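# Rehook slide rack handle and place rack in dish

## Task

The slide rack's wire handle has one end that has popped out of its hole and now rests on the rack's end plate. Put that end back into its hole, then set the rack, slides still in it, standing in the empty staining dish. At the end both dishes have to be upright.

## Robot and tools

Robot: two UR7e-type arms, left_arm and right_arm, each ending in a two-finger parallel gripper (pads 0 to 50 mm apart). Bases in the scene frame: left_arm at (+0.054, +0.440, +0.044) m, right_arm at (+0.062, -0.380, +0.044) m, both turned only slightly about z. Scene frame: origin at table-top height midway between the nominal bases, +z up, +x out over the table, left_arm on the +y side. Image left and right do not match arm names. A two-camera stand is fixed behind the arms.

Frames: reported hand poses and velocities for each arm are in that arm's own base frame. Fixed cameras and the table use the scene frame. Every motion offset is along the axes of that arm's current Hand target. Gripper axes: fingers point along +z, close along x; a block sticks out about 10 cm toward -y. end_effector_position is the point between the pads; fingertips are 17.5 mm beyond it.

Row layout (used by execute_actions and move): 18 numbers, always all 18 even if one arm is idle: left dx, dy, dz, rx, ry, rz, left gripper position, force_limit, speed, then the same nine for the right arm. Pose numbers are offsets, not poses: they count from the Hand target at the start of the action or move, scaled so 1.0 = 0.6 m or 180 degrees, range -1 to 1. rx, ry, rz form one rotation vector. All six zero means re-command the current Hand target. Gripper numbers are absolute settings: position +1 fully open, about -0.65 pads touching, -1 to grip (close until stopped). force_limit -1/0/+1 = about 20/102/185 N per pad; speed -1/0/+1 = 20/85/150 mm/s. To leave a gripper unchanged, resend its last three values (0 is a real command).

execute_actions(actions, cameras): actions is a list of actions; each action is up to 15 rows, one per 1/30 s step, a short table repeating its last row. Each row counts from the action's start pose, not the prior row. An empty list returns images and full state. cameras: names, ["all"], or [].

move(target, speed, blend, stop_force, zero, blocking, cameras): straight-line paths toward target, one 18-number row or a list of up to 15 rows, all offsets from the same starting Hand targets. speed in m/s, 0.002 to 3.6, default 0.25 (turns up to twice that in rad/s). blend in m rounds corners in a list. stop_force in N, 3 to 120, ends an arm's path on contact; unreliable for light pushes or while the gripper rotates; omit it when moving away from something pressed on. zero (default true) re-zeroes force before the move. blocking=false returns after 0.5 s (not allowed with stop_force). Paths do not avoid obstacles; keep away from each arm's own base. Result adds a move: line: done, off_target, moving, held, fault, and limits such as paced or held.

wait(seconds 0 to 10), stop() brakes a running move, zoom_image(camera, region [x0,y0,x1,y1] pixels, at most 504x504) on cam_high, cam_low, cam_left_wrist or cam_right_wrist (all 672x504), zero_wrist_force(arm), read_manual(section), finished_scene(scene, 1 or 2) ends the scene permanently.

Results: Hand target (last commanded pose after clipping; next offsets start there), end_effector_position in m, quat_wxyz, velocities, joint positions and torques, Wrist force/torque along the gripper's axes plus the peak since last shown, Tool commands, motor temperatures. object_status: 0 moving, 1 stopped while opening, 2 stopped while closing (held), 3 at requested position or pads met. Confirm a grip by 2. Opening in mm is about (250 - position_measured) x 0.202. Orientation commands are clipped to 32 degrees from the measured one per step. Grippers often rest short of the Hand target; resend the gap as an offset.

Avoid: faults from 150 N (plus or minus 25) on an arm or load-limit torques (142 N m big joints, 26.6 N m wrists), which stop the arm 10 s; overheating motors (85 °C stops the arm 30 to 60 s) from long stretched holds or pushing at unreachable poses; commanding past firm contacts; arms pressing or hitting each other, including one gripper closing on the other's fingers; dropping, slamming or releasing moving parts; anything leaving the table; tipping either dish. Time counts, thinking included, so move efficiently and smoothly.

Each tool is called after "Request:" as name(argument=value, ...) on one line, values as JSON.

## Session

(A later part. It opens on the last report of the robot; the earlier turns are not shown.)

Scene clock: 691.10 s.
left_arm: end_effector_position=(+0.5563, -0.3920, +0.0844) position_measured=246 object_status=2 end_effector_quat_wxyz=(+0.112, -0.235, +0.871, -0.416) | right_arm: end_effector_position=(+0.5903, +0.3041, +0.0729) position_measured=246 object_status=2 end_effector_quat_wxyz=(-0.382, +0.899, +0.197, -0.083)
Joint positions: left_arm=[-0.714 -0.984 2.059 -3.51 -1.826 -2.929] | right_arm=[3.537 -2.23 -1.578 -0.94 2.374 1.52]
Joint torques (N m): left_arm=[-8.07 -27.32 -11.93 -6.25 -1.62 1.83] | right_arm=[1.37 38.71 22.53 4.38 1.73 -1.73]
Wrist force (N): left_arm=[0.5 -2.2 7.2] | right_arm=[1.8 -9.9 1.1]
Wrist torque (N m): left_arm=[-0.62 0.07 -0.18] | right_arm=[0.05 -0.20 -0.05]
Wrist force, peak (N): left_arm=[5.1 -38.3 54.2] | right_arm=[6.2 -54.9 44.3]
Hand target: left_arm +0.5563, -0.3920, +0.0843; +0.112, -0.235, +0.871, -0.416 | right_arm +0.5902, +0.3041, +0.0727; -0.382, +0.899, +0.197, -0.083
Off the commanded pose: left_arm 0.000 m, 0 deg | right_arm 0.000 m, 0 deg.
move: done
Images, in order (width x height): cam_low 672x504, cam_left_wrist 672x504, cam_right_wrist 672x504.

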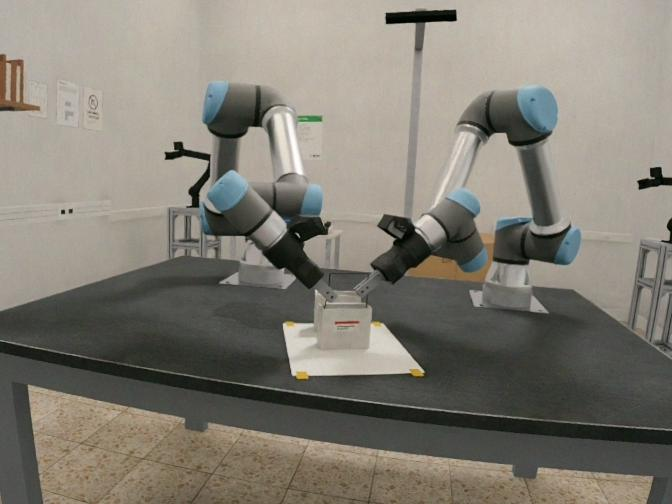

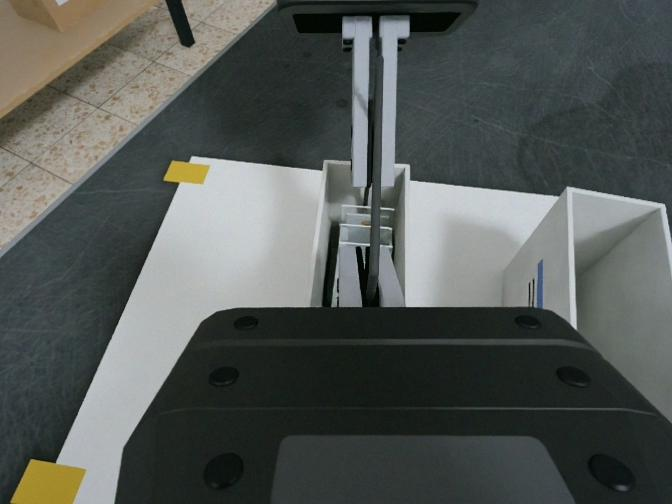

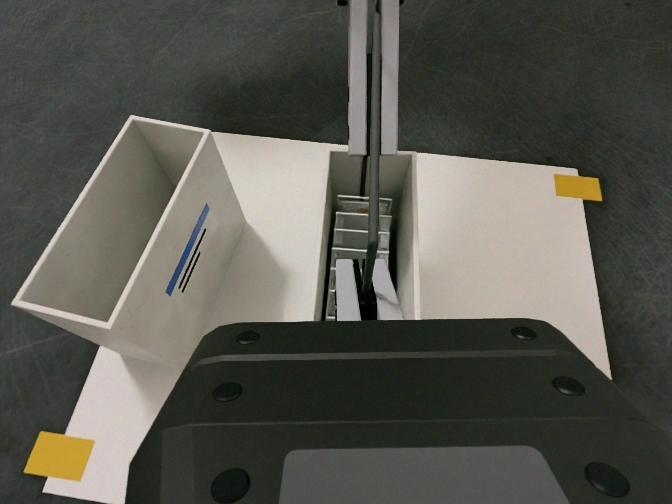

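Request:
move(target=[[-0.0018,0,0,0,0,0,-1,0.3,-1,-0.0022,0,0,0,0,0,-1,0.3,-1],[-0.0018,-0.0031,0.0039,0,0,0,-1,0.3,-1,-0.0022,-0.0035,0.0036,0,0,0,-1,0.3,-1]], speed=0.02, cameras=["cam_low","cam_left_wrist","cam_right_wrist"])

Request:
zoom_image(camera="cam_left_wrist", region=[330, 185, 400, 255])

Request:
zoom_image(camera="cam_right_wrist", region=[330, 165, 400, 235])

Request:
zoom_image(camera="cam_low", region=[310, 250, 390, 330])

Scene clock: 701.10 s.
left_arm: end_effector_position=(+0.5588, -0.3940, +0.0841) position_measured=246 object_status=2 end_effector_quat_wxyz=(+0.112, -0.235, +0.871, -0.416) | right_arm: end_effector_position=(+0.5878, +0.3061, +0.0726) position_measured=246 object_status=2 end_effector_quat_wxyz=(-0.382, +0.899, +0.197, -0.083)
Joint positions: left_arm=[-0.714 -0.98 2.05 -3.505 -1.826 -2.929] | right_arm=[3.542 -2.227 -1.585 -0.931 2.374 1.526]
Joint torques (N m): left_arm=[-25.11 -39.77 -26.05 -7.71 -3.35 -2.26] | right_arm=[25.15 61.23 18.3 2.94 11.41 -1.33]
Motor temperatures (°C): left_arm=[33 24 33 29 38 36] | right_arm=[34 36 35 42 33 41]
Wrist force (N): left_arm=[-4.4 25.2 -37.0] | right_arm=[-3.6 36.5 -33.9]
Wrist torque (N m): left_arm=[-0.08 0.21 -0.27] | right_arm=[1.65 -0.07 -0.27]
Wrist force, peak (N): left_arm=[-4.5 25.2 -37.0] | right_arm=[-3.8 36.7 -34.0]
Hand target: left_arm +0.5587, -0.3941, +0.0843; +0.112, -0.235, +0.871, -0.416 | right_arm +0.5878, +0.3063, +0.0727; -0.382, +0.899, +0.197, -0.083
Off the commanded pose: left_arm 0.000 m, 0 deg | right_arm 0.000 m, 0 deg.
move: done
Images, in order (width x height): cam_low 672x504, cam_left_wrist 672x504, cam_right_wrist 672x504.

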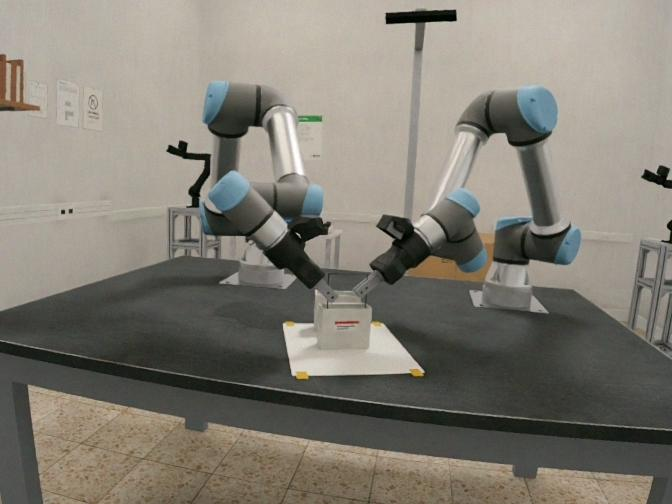

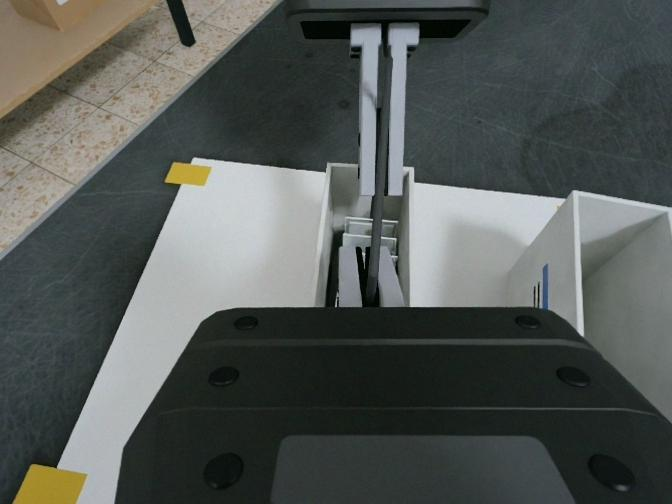

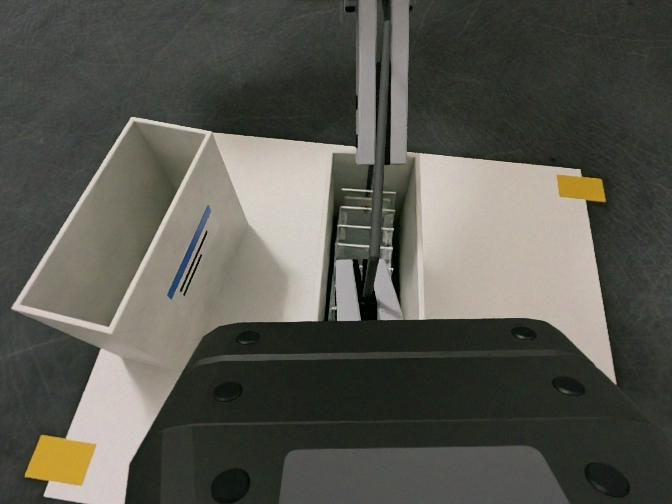

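Scaled by 7.200 from the camera's 672x504 image, which has a finer 960x720 frame.

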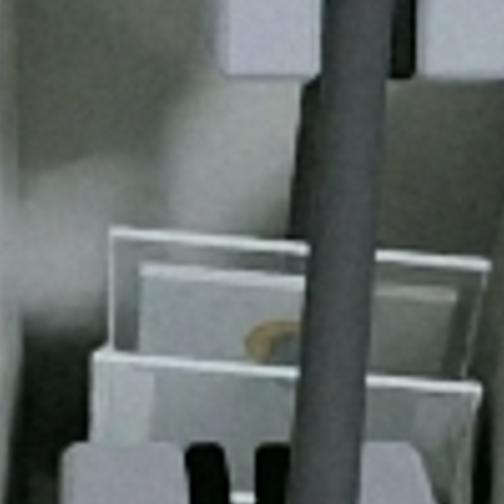

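Scaled by 7.200 from the camera's 672x504 image, which has a finer 960x720 frame.

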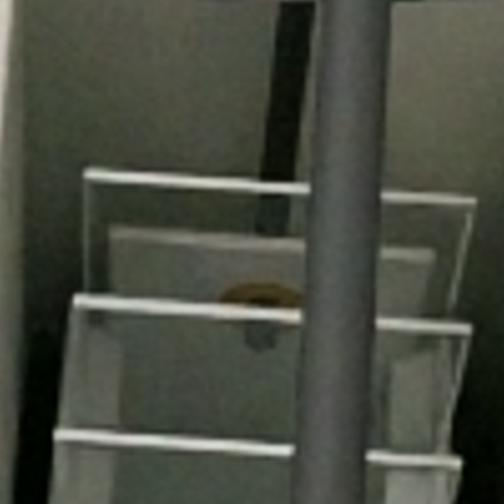

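Scaled by 6.300 from the camera's 672x504 image, which has a finer 960x720 frame.

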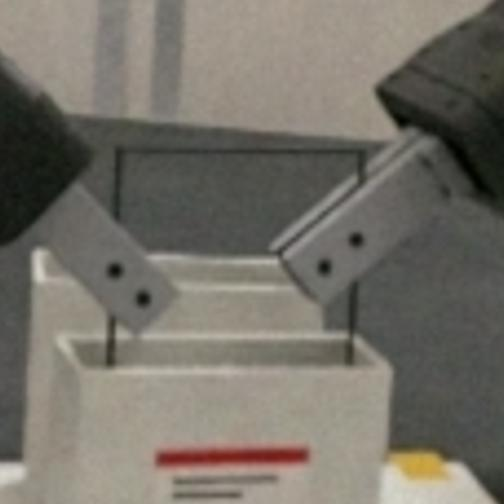

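Request:
move(target=[[0,0.0012,-0.0015,0,0,0,-1,0.3,-1,0,0.0014,-0.0014,0,0,0,-1,0.3,-1],[0,-0.053,-0.0455,0,0,0,-1,0.3,-1,0,-0.0489,-0.05,0,0,0,-1,0.3,-1]], speed=[0.02,0.06], cameras=["cam_low","cam_left_wrist","cam_right_wrist"])

Request:
zoom_image(camera="cam_right_wrist", region=[330, 165, 400, 235])

Request:
zoom_image(camera="cam_left_wrist", region=[330, 185, 400, 255])

Request:
zoom_image(camera="cam_low", region=[310, 250, 390, 330])

Scene clock: 708.93 s.
left_arm: end_effector_position=(+0.5581, -0.3931, +0.1264) position_measured=246 object_status=2 end_effector_quat_wxyz=(+0.112, -0.235, +0.871, -0.416) end_effector_velocity=(+0.001, +0.000, -0.001) end_effector_angular_velocity=(-0.001, -0.001, +0.001) | right_arm: end_effector_position=(+0.5884, +0.3052, +0.1149) position_measured=246 object_status=2 end_effector_quat_wxyz=(-0.382, +0.899, +0.197, -0.083)
Joint positions: left_arm=[-0.713 -1.076 2.045 -3.403 -1.826 -2.929] | right_arm=[3.54 -2.169 -1.555 -1.021 2.374 1.523]
Joint velocities: left_arm=[0.001 0.004 0 -0.005 0 0] | right_arm=[within noise]
Joint torques (N m): left_arm=[10.43 -21.99 -13.29 -4.99 1.15 1.11] | right_arm=[-11.37 41.52 10.57 5 -1.97 -1.78]
Wrist force (N): left_arm=[1.0 -5.2 3.8] | right_arm=[1.2 -3.9 4.3]
Wrist torque (N m): left_arm=[-0.69 0.00 -0.19] | right_arm=[-0.14 -0.12 0.06]
Wrist force, peak (N): left_arm=[-4.9 27.9 -38.7] | right_arm=[-4.1 40.0 -33.8]
Hand target: left_arm +0.5581, -0.3930, +0.1262; +0.112, -0.235, +0.871, -0.416 | right_arm +0.5882, +0.3051, +0.1147; -0.382, +0.899, +0.197, -0.083
Off the commanded pose: left_arm 0.000 m, 0 deg | right_arm 0.000 m, 0 deg.
move: done
Images, in order (width x height): cam_low 672x504, cam_left_wrist 672x504, cam_right_wrist 672x504.

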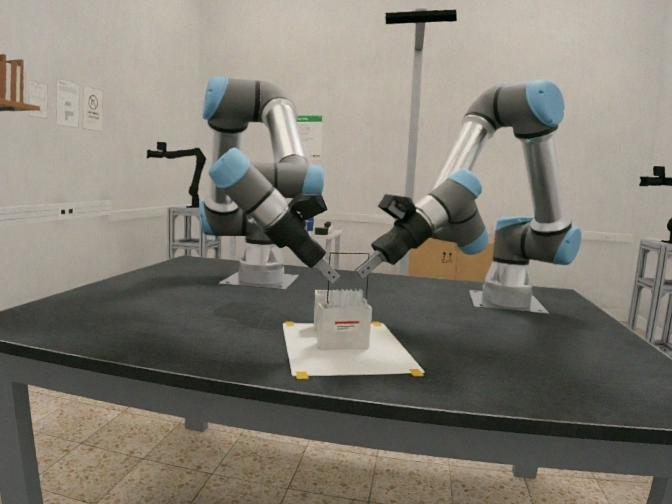

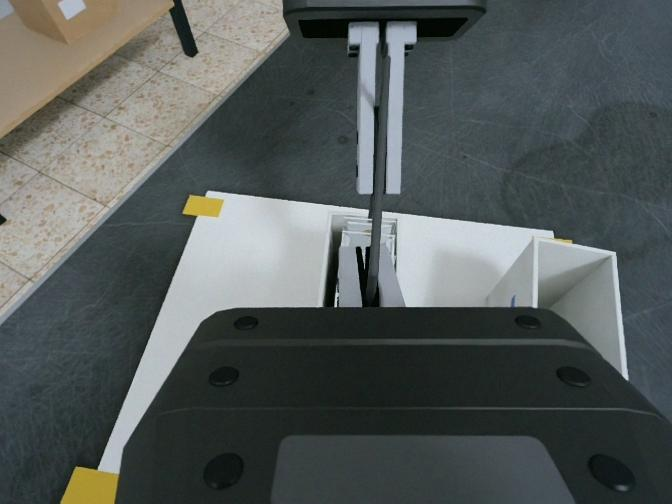

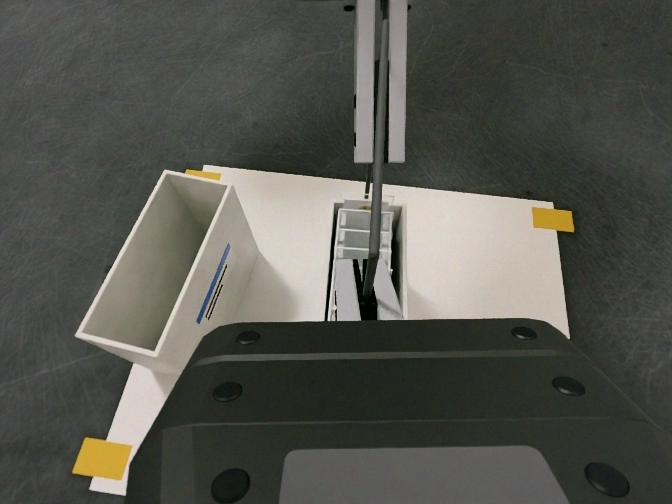

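Scaled by 7.200 from the camera's 672x504 image, which has a finer 960x720 frame.

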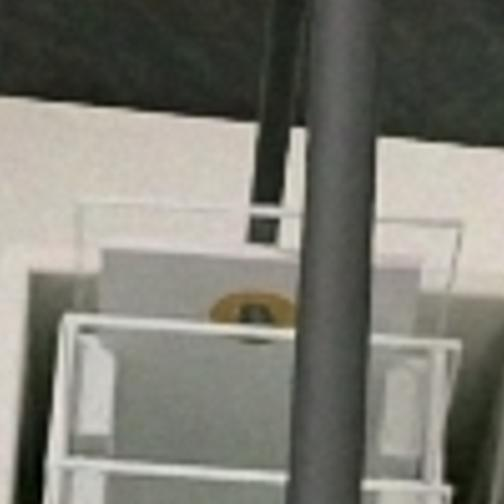

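Scaled by 7.200 from the camera's 672x504 image, which has a finer 960x720 frame.

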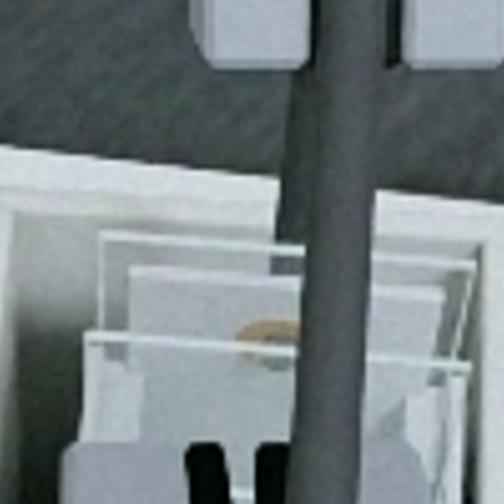

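Scaled by 6.300 from the camera's 672x504 image, which has a finer 960x720 frame.

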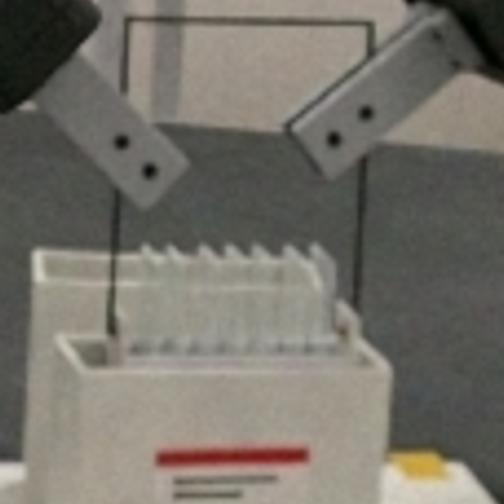

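Request:
move(target=[0,-0.0712,-0.0577,0,0,0,-1,0.3,-1,0,-0.0659,-0.0637,0,0,0,-1,0.3,-1], speed=0.1, cameras=["cam_low","cam_right_wrist","cam_left_wrist"])

Scene clock: 716.87 s.
left_arm: end_effector_position=(+0.5581, -0.3930, +0.1813) position_measured=246 object_status=2 end_effector_quat_wxyz=(+0.112, -0.235, +0.871, -0.416) | right_arm: end_effector_position=(+0.5883, +0.3051, +0.1698) position_measured=246 object_status=2 end_effector_quat_wxyz=(-0.382, +0.899, +0.197, -0.083)
Joint positions: left_arm=[-0.713 -1.189 2.016 -3.262 -1.826 -2.929] | right_arm=[3.54 -2.104 -1.502 -1.139 2.374 1.523]
Joint torques (N m): left_arm=[10.36 -24.34 -11.22 -4.16 -0.09 -0.86] | right_arm=[-11.04 41.29 11.63 4.2 1.91 -1.62]
Wrist force (N): left_arm=[2.0 -6.9 5.7] | right_arm=[1.9 -6.8 6.1]
Wrist torque (N m): left_arm=[-0.74 0.00 -0.20] | right_arm=[-0.36 -0.09 0.03]
Wrist force, peak (N): left_arm=[2.2 -6.9 8.7] | right_arm=[2.1 -8.0 8.8]
Hand target: left_arm +0.5580, -0.3930, +0.1811; +0.112, -0.235, +0.871, -0.416 | right_arm +0.5882, +0.3050, +0.1697; -0.382, +0.899, +0.197, -0.083
Off the commanded pose: left_arm 0.000 m, 0 deg | right_arm 0.000 m, 0 deg.
move: done
Images, in order (width x height): cam_low 672x504, cam_left_wrist 672x504, cam_right_wrist 672x504.

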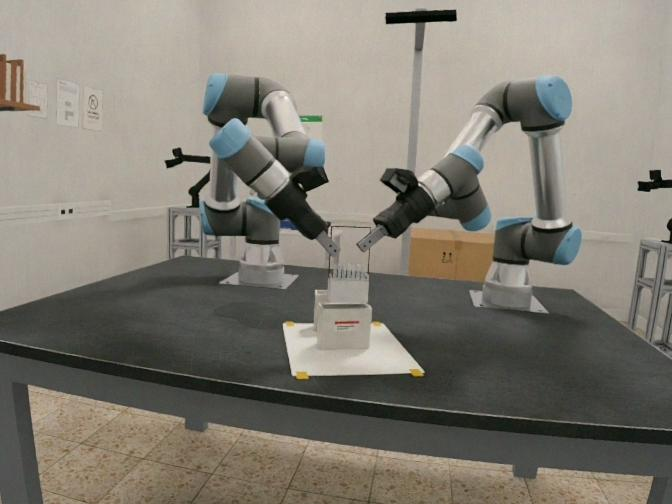

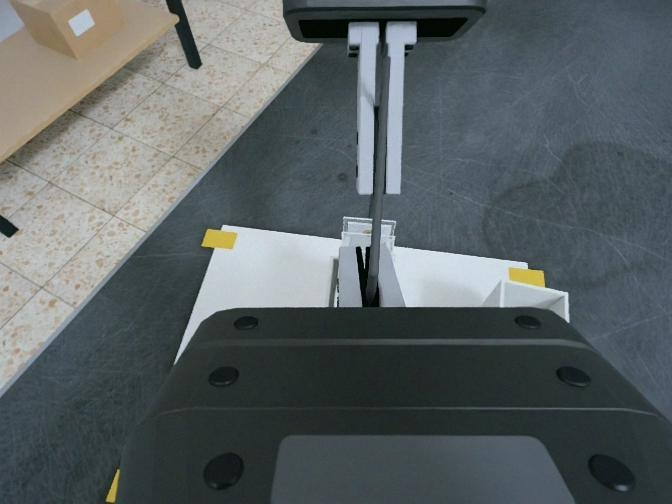

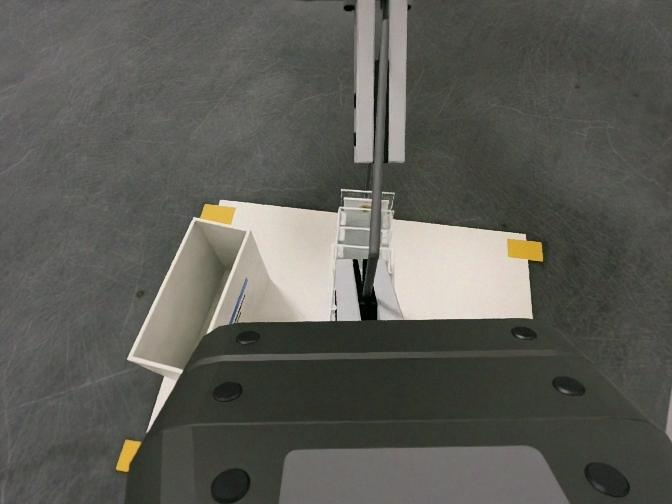

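Request:
move(target=[[0,-0.013,-0.0105,0,0,0,-1,0.3,-1,0,-0.012,-0.0116,0,0,0,-1,0.3,-1],[0.1687,0.0056,-0.0334,0,0.0445,0.036,-1,0.3,-1,-0.1902,-0.0356,0.0128,0,0.0411,0.0398,-1,0.3,-1]], speed=0.05, cameras=["cam_low","cam_right_wrist","cam_left_wrist","cam_high"])

Request:
zoom_image(camera="cam_low", region=[280, 200, 400, 320])

Scene clock: 751.63 s.
left_arm: end_effector_position=(+0.4615, -0.4286, +0.1912) position_measured=246 object_status=2 end_effector_quat_wxyz=(+0.074, -0.155, +0.889, -0.425) | right_arm: end_effector_position=(+0.4760, +0.2759, +0.1796) position_measured=246 object_status=2 end_effector_quat_wxyz=(-0.388, +0.913, +0.116, -0.049)
Joint positions: left_arm=[-0.84 -1.299 2.143 -3.269 -1.866 -2.893] | right_arm=[3.576 -1.812 -1.97 -0.743 2.358 1.831]
Joint torques (N m): left_arm=[10.54 -17.38 -25.92 -3.29 1.14 0.39] | right_arm=[-10.17 24.01 34.66 1.46 -0.6 -1.56]
Wrist force (N): left_arm=[1.0 -6.3 5.1] | right_arm=[1.3 -5.6 5.2]
Wrist torque (N m): left_arm=[-0.79 0.06 -0.27] | right_arm=[-0.23 -0.03 0.01]
Wrist force, peak (N): left_arm=[1.6 -9.8 9.6] | right_arm=[2.0 -10.9 8.9]
Hand target: left_arm +0.4616, -0.4285, +0.1911; +0.074, -0.156, +0.889, -0.424 | right_arm +0.4760, +0.2758, +0.1796; -0.388, +0.913, +0.116, -0.049
Off the commanded pose: left_arm 0.000 m, 0 deg | right_arm 0.000 m, 0 deg.
move: done

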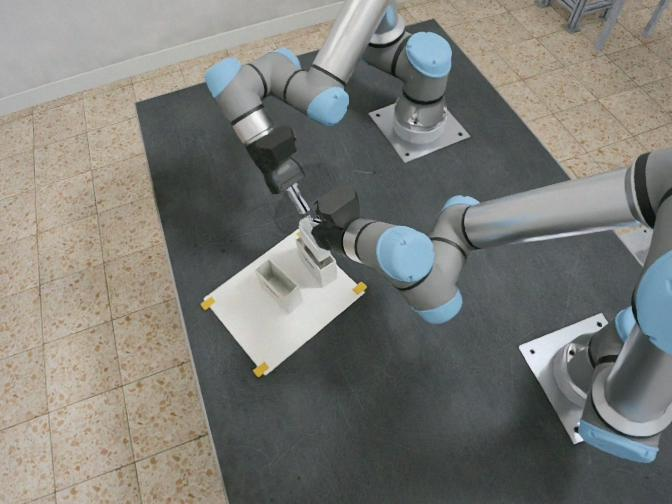

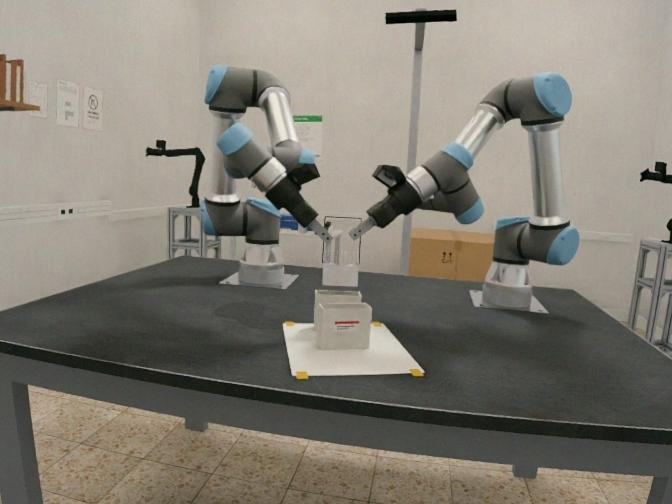

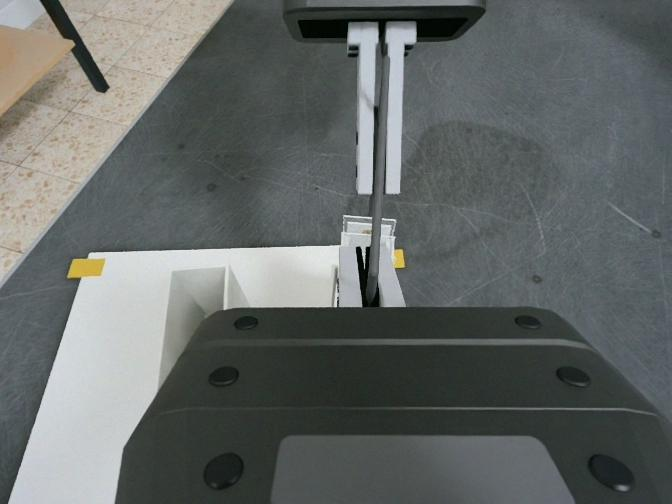

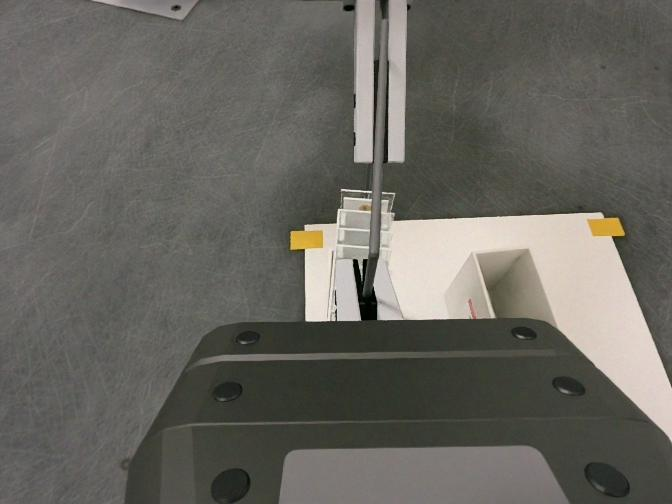

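Scaled by 4.200 from the camera's 672x504 image, which has a finer 960x720 frame.

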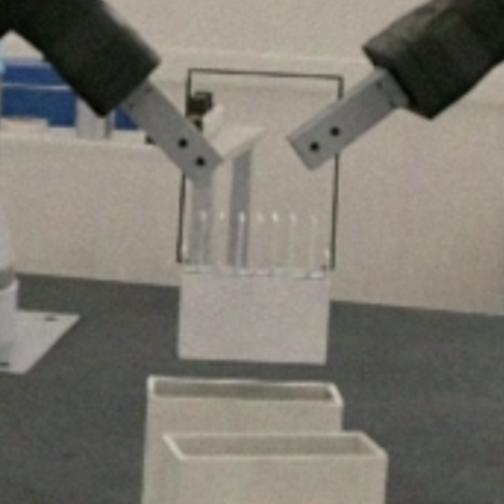

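Request:
move(target=[0,0.0282,0.0314,0,0,0,-1,0.3,-1,0,0.0346,0.0242,0,0,0,-1,0.3,-1], speed=0.08, cameras=["cam_low","cam_right_wrist","cam_left_wrist","cam_high"])

Request:
zoom_image(camera="cam_low", region=[290, 220, 390, 320])

Request:
zoom_image(camera="cam_high", region=[270, 190, 370, 290])

Request:
zoom_image(camera="cam_right_wrist", region=[270, 170, 430, 330])

Scene clock: 762.00 s.
left_arm: end_effector_position=(+0.4630, -0.4323, +0.1659) position_measured=246 object_status=2 end_effector_quat_wxyz=(+0.074, -0.156, +0.889, -0.424) | right_arm: end_effector_position=(+0.4770, +0.2719, +0.1544) position_measured=246 object_status=2 end_effector_quat_wxyz=(-0.388, +0.913, +0.115, -0.049)
Joint positions: left_arm=[-0.844 -1.239 2.152 -3.339 -1.864 -2.895] | right_arm=[3.568 -1.851 -1.996 -0.686 2.359 1.82]
Joint torques (N m): left_arm=[-3.88 -41.02 -20.98 -1.8 0.41 -2.45] | right_arm=[-0.71 45.06 31.8 1.01 2.65 1.51]
Wrist force (N): left_arm=[2.1 -9.4 8.4] | right_arm=[1.6 -9.6 8.1]
Wrist torque (N m): left_arm=[-0.92 0.02 -0.17] | right_arm=[-0.45 0.01 0.09]
Wrist force, peak (N): left_arm=[2.1 -9.4 8.4] | right_arm=[1.6 -9.6 8.1]
Hand target: left_arm +0.4630, -0.4323, +0.1661; +0.074, -0.156, +0.889, -0.424 | right_arm +0.4770, +0.2720, +0.1546; -0.388, +0.913, +0.116, -0.049
Off the commanded pose: left_arm 0.000 m, 0 deg | right_arm 0.000 m, 0 deg.
move: done

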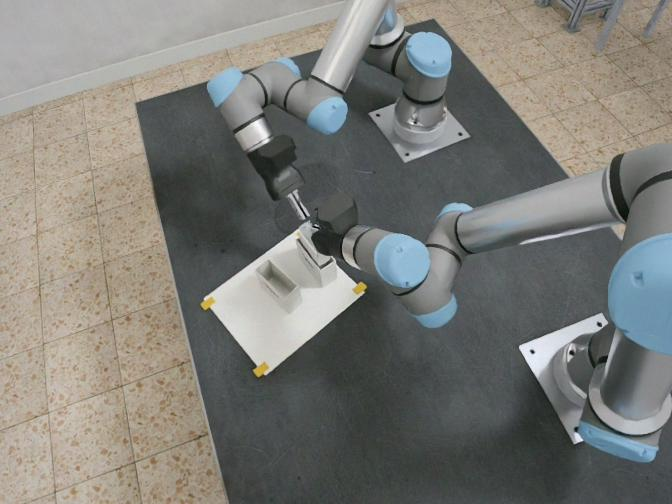

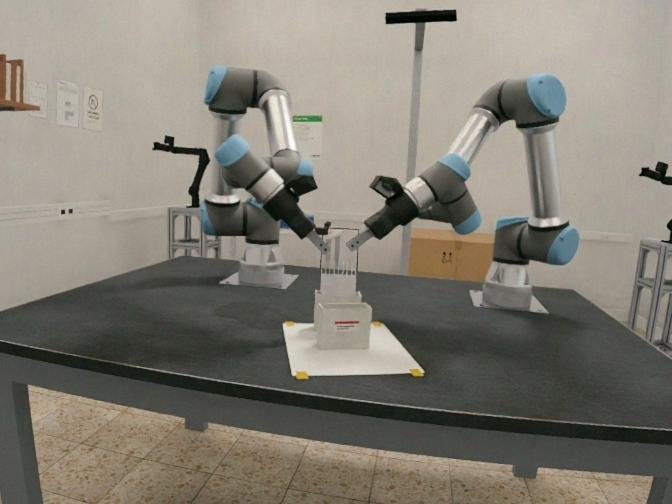

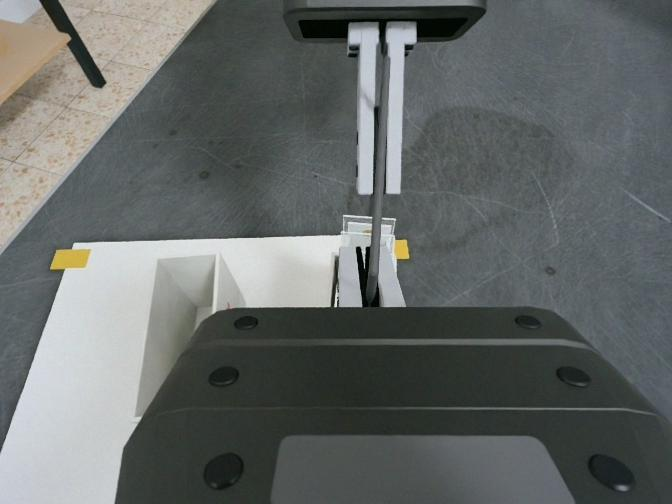

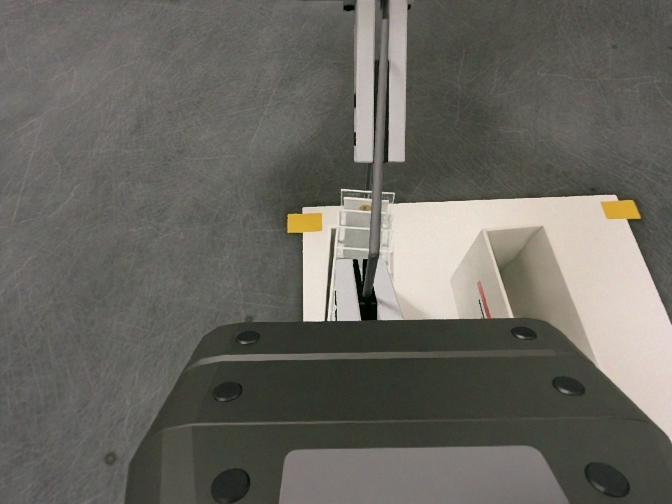

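Scaled by 5.040 from the camera's 672x504 image, which has a finer 960x720 frame.

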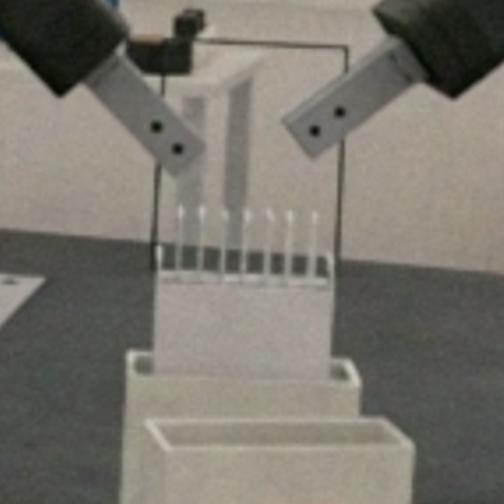

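Scaled by 5.040 from the camera's 672x504 image, which has a finer 960x720 frame.

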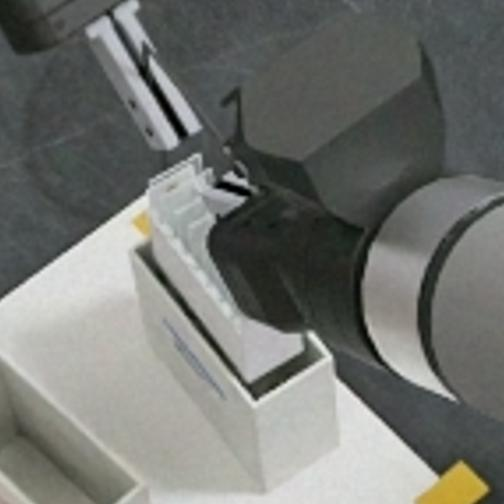

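Scaled by 3.150 from the camera's 672x504 image, which has a finer 960x720 frame.

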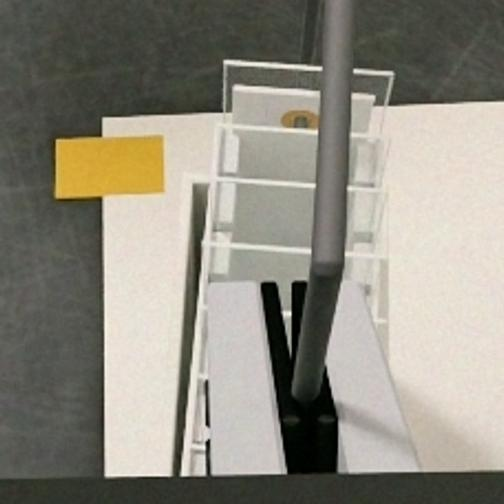

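Request:
move(target=[[-0.0011,0,0,0,-0.013,-0.0105,-1,0.3,-1,0.0073,0,0,0,-0.012,-0.0116,-1,0.3,-1],[-0.0011,0.0194,0.0157,0,-0.013,-0.0105,-1,0.3,-1,0.0073,0.018,0.0174,0,-0.012,-0.0116,-1,0.3,-1]], speed=0.05, cameras=["cam_low","cam_right_wrist","cam_high"])

Request:
zoom_image(camera="cam_low", region=[290, 220, 390, 320])

Request:
zoom_image(camera="cam_high", region=[270, 190, 370, 290])

Request:
zoom_image(camera="cam_right_wrist", region=[270, 170, 430, 330])

Scene clock: 789.53 s.
left_arm: end_effector_position=(+0.4636, -0.4320, +0.1509) position_measured=246 object_status=2 end_effector_quat_wxyz=(+0.086, -0.179, +0.885, -0.422) end_effector_velocity=(+0.000, +0.000, +0.001) end_effector_angular_velocity=(+0.002, +0.002, +0.001) | right_arm: end_effector_position=(+0.4812, +0.2731, +0.1393) position_measured=246 object_status=2 end_effector_quat_wxyz=(-0.387, +0.910, +0.139, -0.059)
Joint positions: left_arm=[-0.865 -1.211 2.176 -3.403 -1.808 -2.945] | right_arm=[3.564 -1.894 -1.968 -0.728 2.368 1.74]
Joint velocities: left_arm=[0 -0.003 0 0.005 0.001 -0.001] | right_arm=[within noise]
Joint torques (N m): left_arm=[9.19 -41.96 -25.56 -2.4 -1.43 2.36] | right_arm=[4.88 47.42 30.69 1.54 -0.24 1.43]
Wrist force (N): left_arm=[1.3 -3.6 1.2] | right_arm=[1.4 -0.8 1.6]
Wrist torque (N m): left_arm=[-0.75 0.08 -0.28] | right_arm=[0.04 0.06 -0.20]
Wrist force, peak (N): left_arm=[1.6 -9.0 8.7] | right_arm=[1.7 -9.7 7.7]
Hand target: left_arm +0.4636, -0.4321, +0.1511; +0.086, -0.179, +0.884, -0.422 | right_arm +0.4813, +0.2731, +0.1396; -0.387, +0.910, +0.139, -0.059
Off the commanded pose: left_arm 0.000 m, 0 deg | right_arm 0.000 m, 0 deg.
move: done
Images, in order (width x height): cam_high 672x504, cam_low 672x504, cam_right_wrist 672x504.

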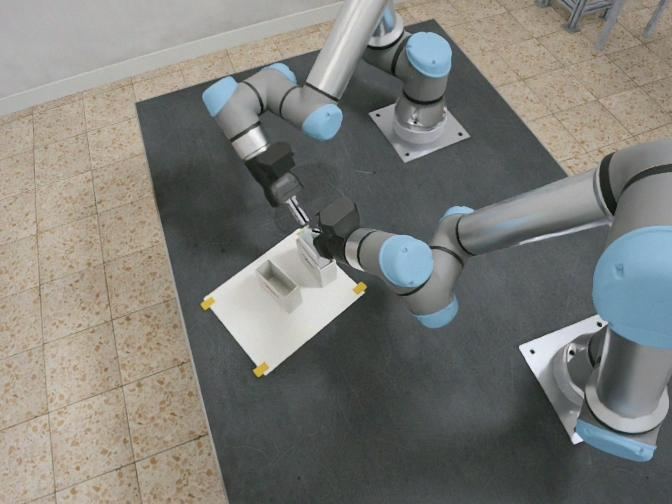

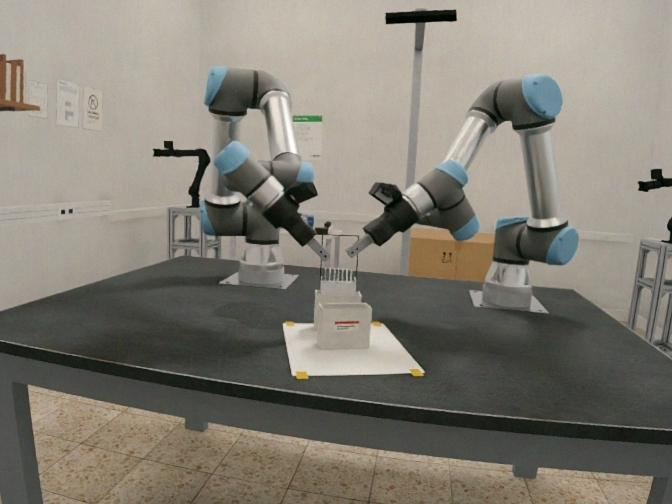

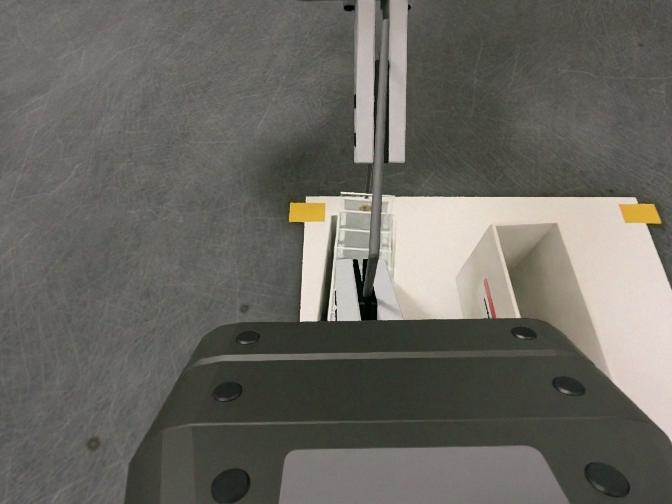

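Scaled by 5.040 from the camera's 672x504 image, which has a finer 960x720 frame.

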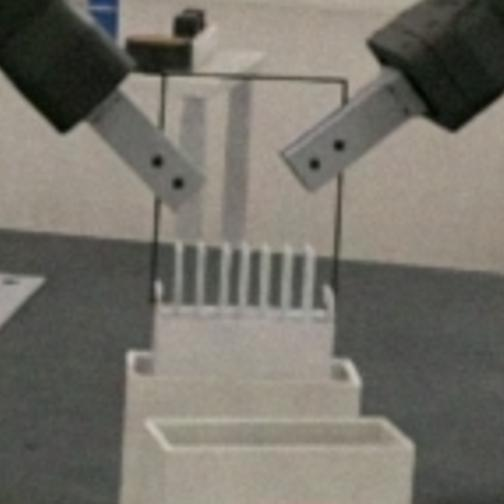

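Scaled by 5.040 from the camera's 672x504 image, which has a finer 960x720 frame.

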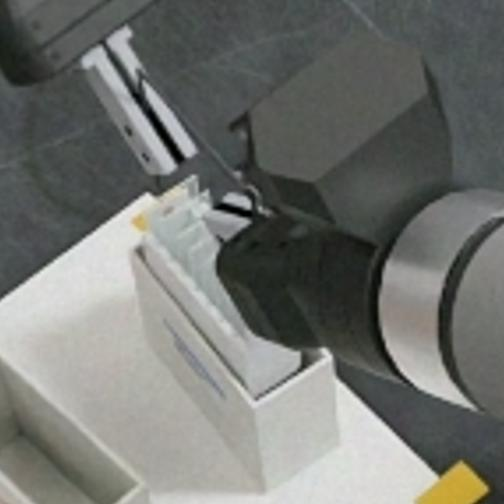

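Scaled by 3.150 from the camera's 672x504 image, which has a finer 960x720 frame.

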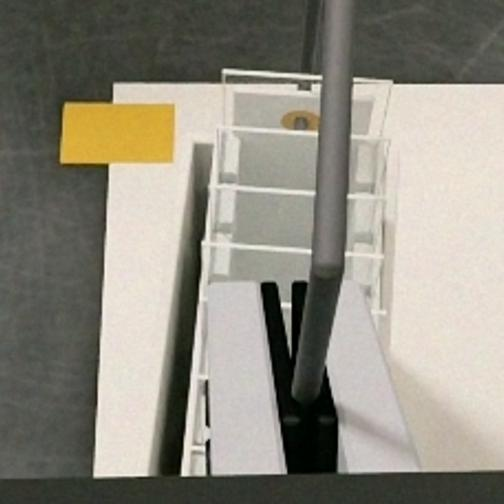

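Request:
move(target=[0,0.0777,0.0629,0,0,0,-1,0.3,-1,0,0.0719,0.0695,0,0,0,-1,0.3,-1], speed=0.04, stop_force=20)

Request:
move(target=[0,0.0104,0.0084,0,0,0,-1,0.3,-1,0,0.0096,0.0093,0,0,0,-1,0.3,-1], speed=0.01, stop_force=12, cameras=["cam_low","cam_right_wrist","cam_left_wrist"])

Request:
zoom_image(camera="cam_low", region=[290, 220, 390, 320])

Request:
zoom_image(camera="cam_right_wrist", region=[270, 170, 430, 330])

Scene clock: 808.70 s.
left_arm: end_effector_position=(+0.4637, -0.4321, +0.0911) position_measured=246 object_status=2 end_effector_quat_wxyz=(+0.086, -0.179, +0.884, -0.422) | right_arm: end_effector_position=(+0.4813, +0.2732, +0.0796) position_measured=246 object_status=2 end_effector_quat_wxyz=(-0.387, +0.910, +0.139, -0.059)
Joint positions: left_arm=[-0.865 -1.061 2.196 -3.573 -1.808 -2.945] | right_arm=[3.564 -2.004 -2.013 -0.573 2.367 1.741]
Joint torques (N m): left_arm=[2.17 -44.66 -22.65 -2.81 -1.65 -0.11] | right_arm=[6.47 49.51 30.15 1.96 3.41 0.8]
Wrist force (N): left_arm=[0.1 -0.8 -3.4] | right_arm=[0.2 3.8 -2.4]
Wrist torque (N m): left_arm=[-0.77 0.10 -0.29] | right_arm=[0.29 -0.01 -0.25]
Wrist force, peak (N): left_arm=[1.6 -3.9 1.3] | right_arm=[-0.2 4.5 -2.9]
Hand target: left_arm +0.4637, -0.4321, +0.0912; +0.086, -0.179, +0.884, -0.422 | right_arm +0.4813, +0.2732, +0.0796; -0.387, +0.910, +0.139, -0.059
Off the commanded pose: left_arm 0.000 m, 0 deg | right_arm 0.000 m, 0 deg.
move: done

Scene clock: 810.60 s.
left_arm: end_effector_position=(+0.4636, -0.4321, +0.0831) position_measured=246 object_status=2 end_effector_quat_wxyz=(+0.086, -0.179, +0.885, -0.422) | right_arm: end_effector_position=(+0.4813, +0.2732, +0.0717) position_measured=246 object_status=2 end_effector_quat_wxyz=(-0.387, +0.910, +0.139, -0.059)
Joint positions: left_arm=[-0.865 -1.04 2.196 -3.595 -1.808 -2.945] | right_arm=[3.564 -2.02 -2.017 -0.553 2.367 1.741]
Joint torques (N m): left_arm=[6.85 -41.11 -12.91 -1.39 0.1 -0.32] | right_arm=[7.83 45.35 22.21 0.79 -1.51 0.94]
Wrist force (N): left_arm=[0.8 -3.7 -10.4] | right_arm=[2.0 -0.4 -11.9]
Wrist torque (N m): left_arm=[-0.68 0.02 -0.22] | right_arm=[0.15 -0.04 -0.22]
Wrist force, peak (N): left_arm=[1.7 -4.6 -13.7] | right_arm=[-3.1 -5.9 -22.9]
Hand target: left_arm +0.4637, -0.4321, +0.0831; +0.086, -0.179, +0.884, -0.422 | right_arm +0.4813, +0.2733, +0.0718; -0.387, +0.910, +0.139, -0.059
Off the commanded pose: left_arm 0.000 m, 0 deg | right_arm 0.000 m, 0 deg.
move: contact (right_arm)
Images, in order (width x height): cam_low 672x504, cam_left_wrist 672x504, cam_right_wrist 672x504.

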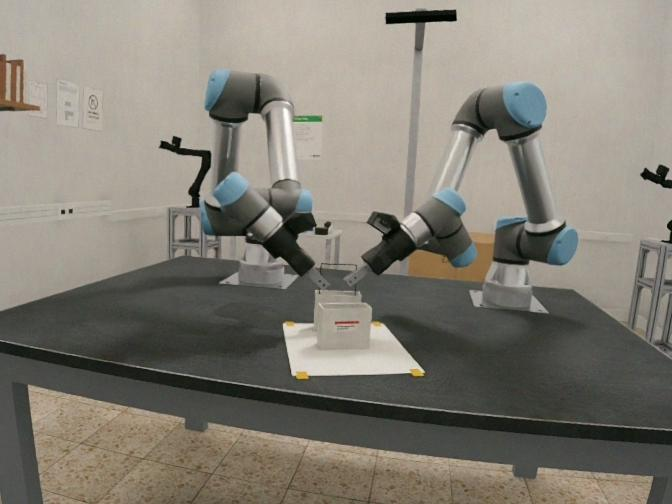

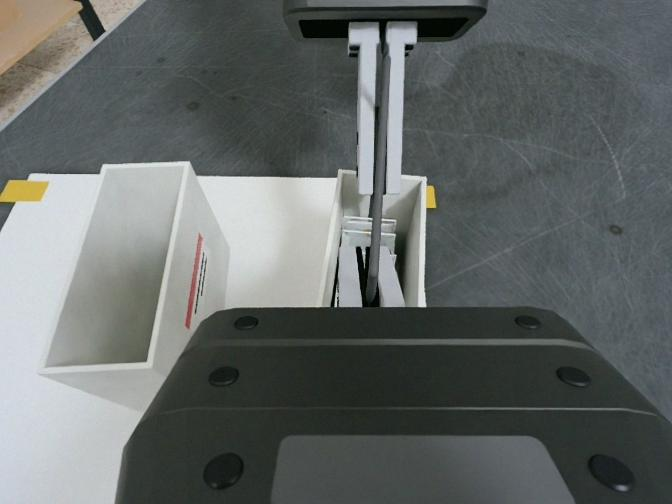

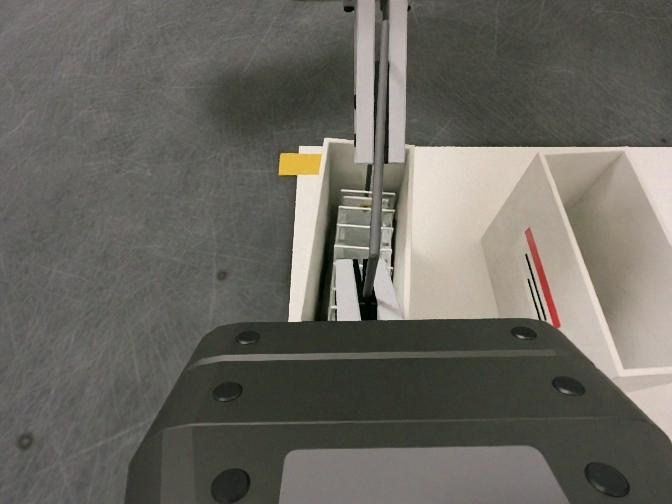

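Scaled by 5.040 from the camera's 672x504 image, which has a finer 960x720 frame.

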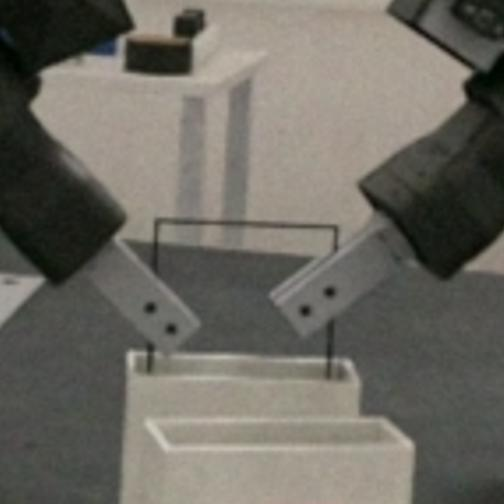

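Scaled by 3.150 from the camera's 672x504 image, which has a finer 960x720 frame.

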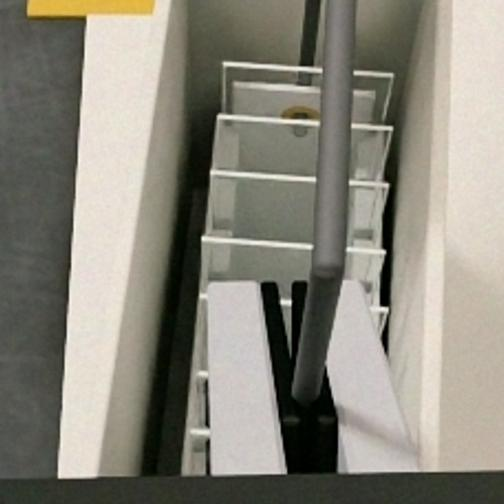

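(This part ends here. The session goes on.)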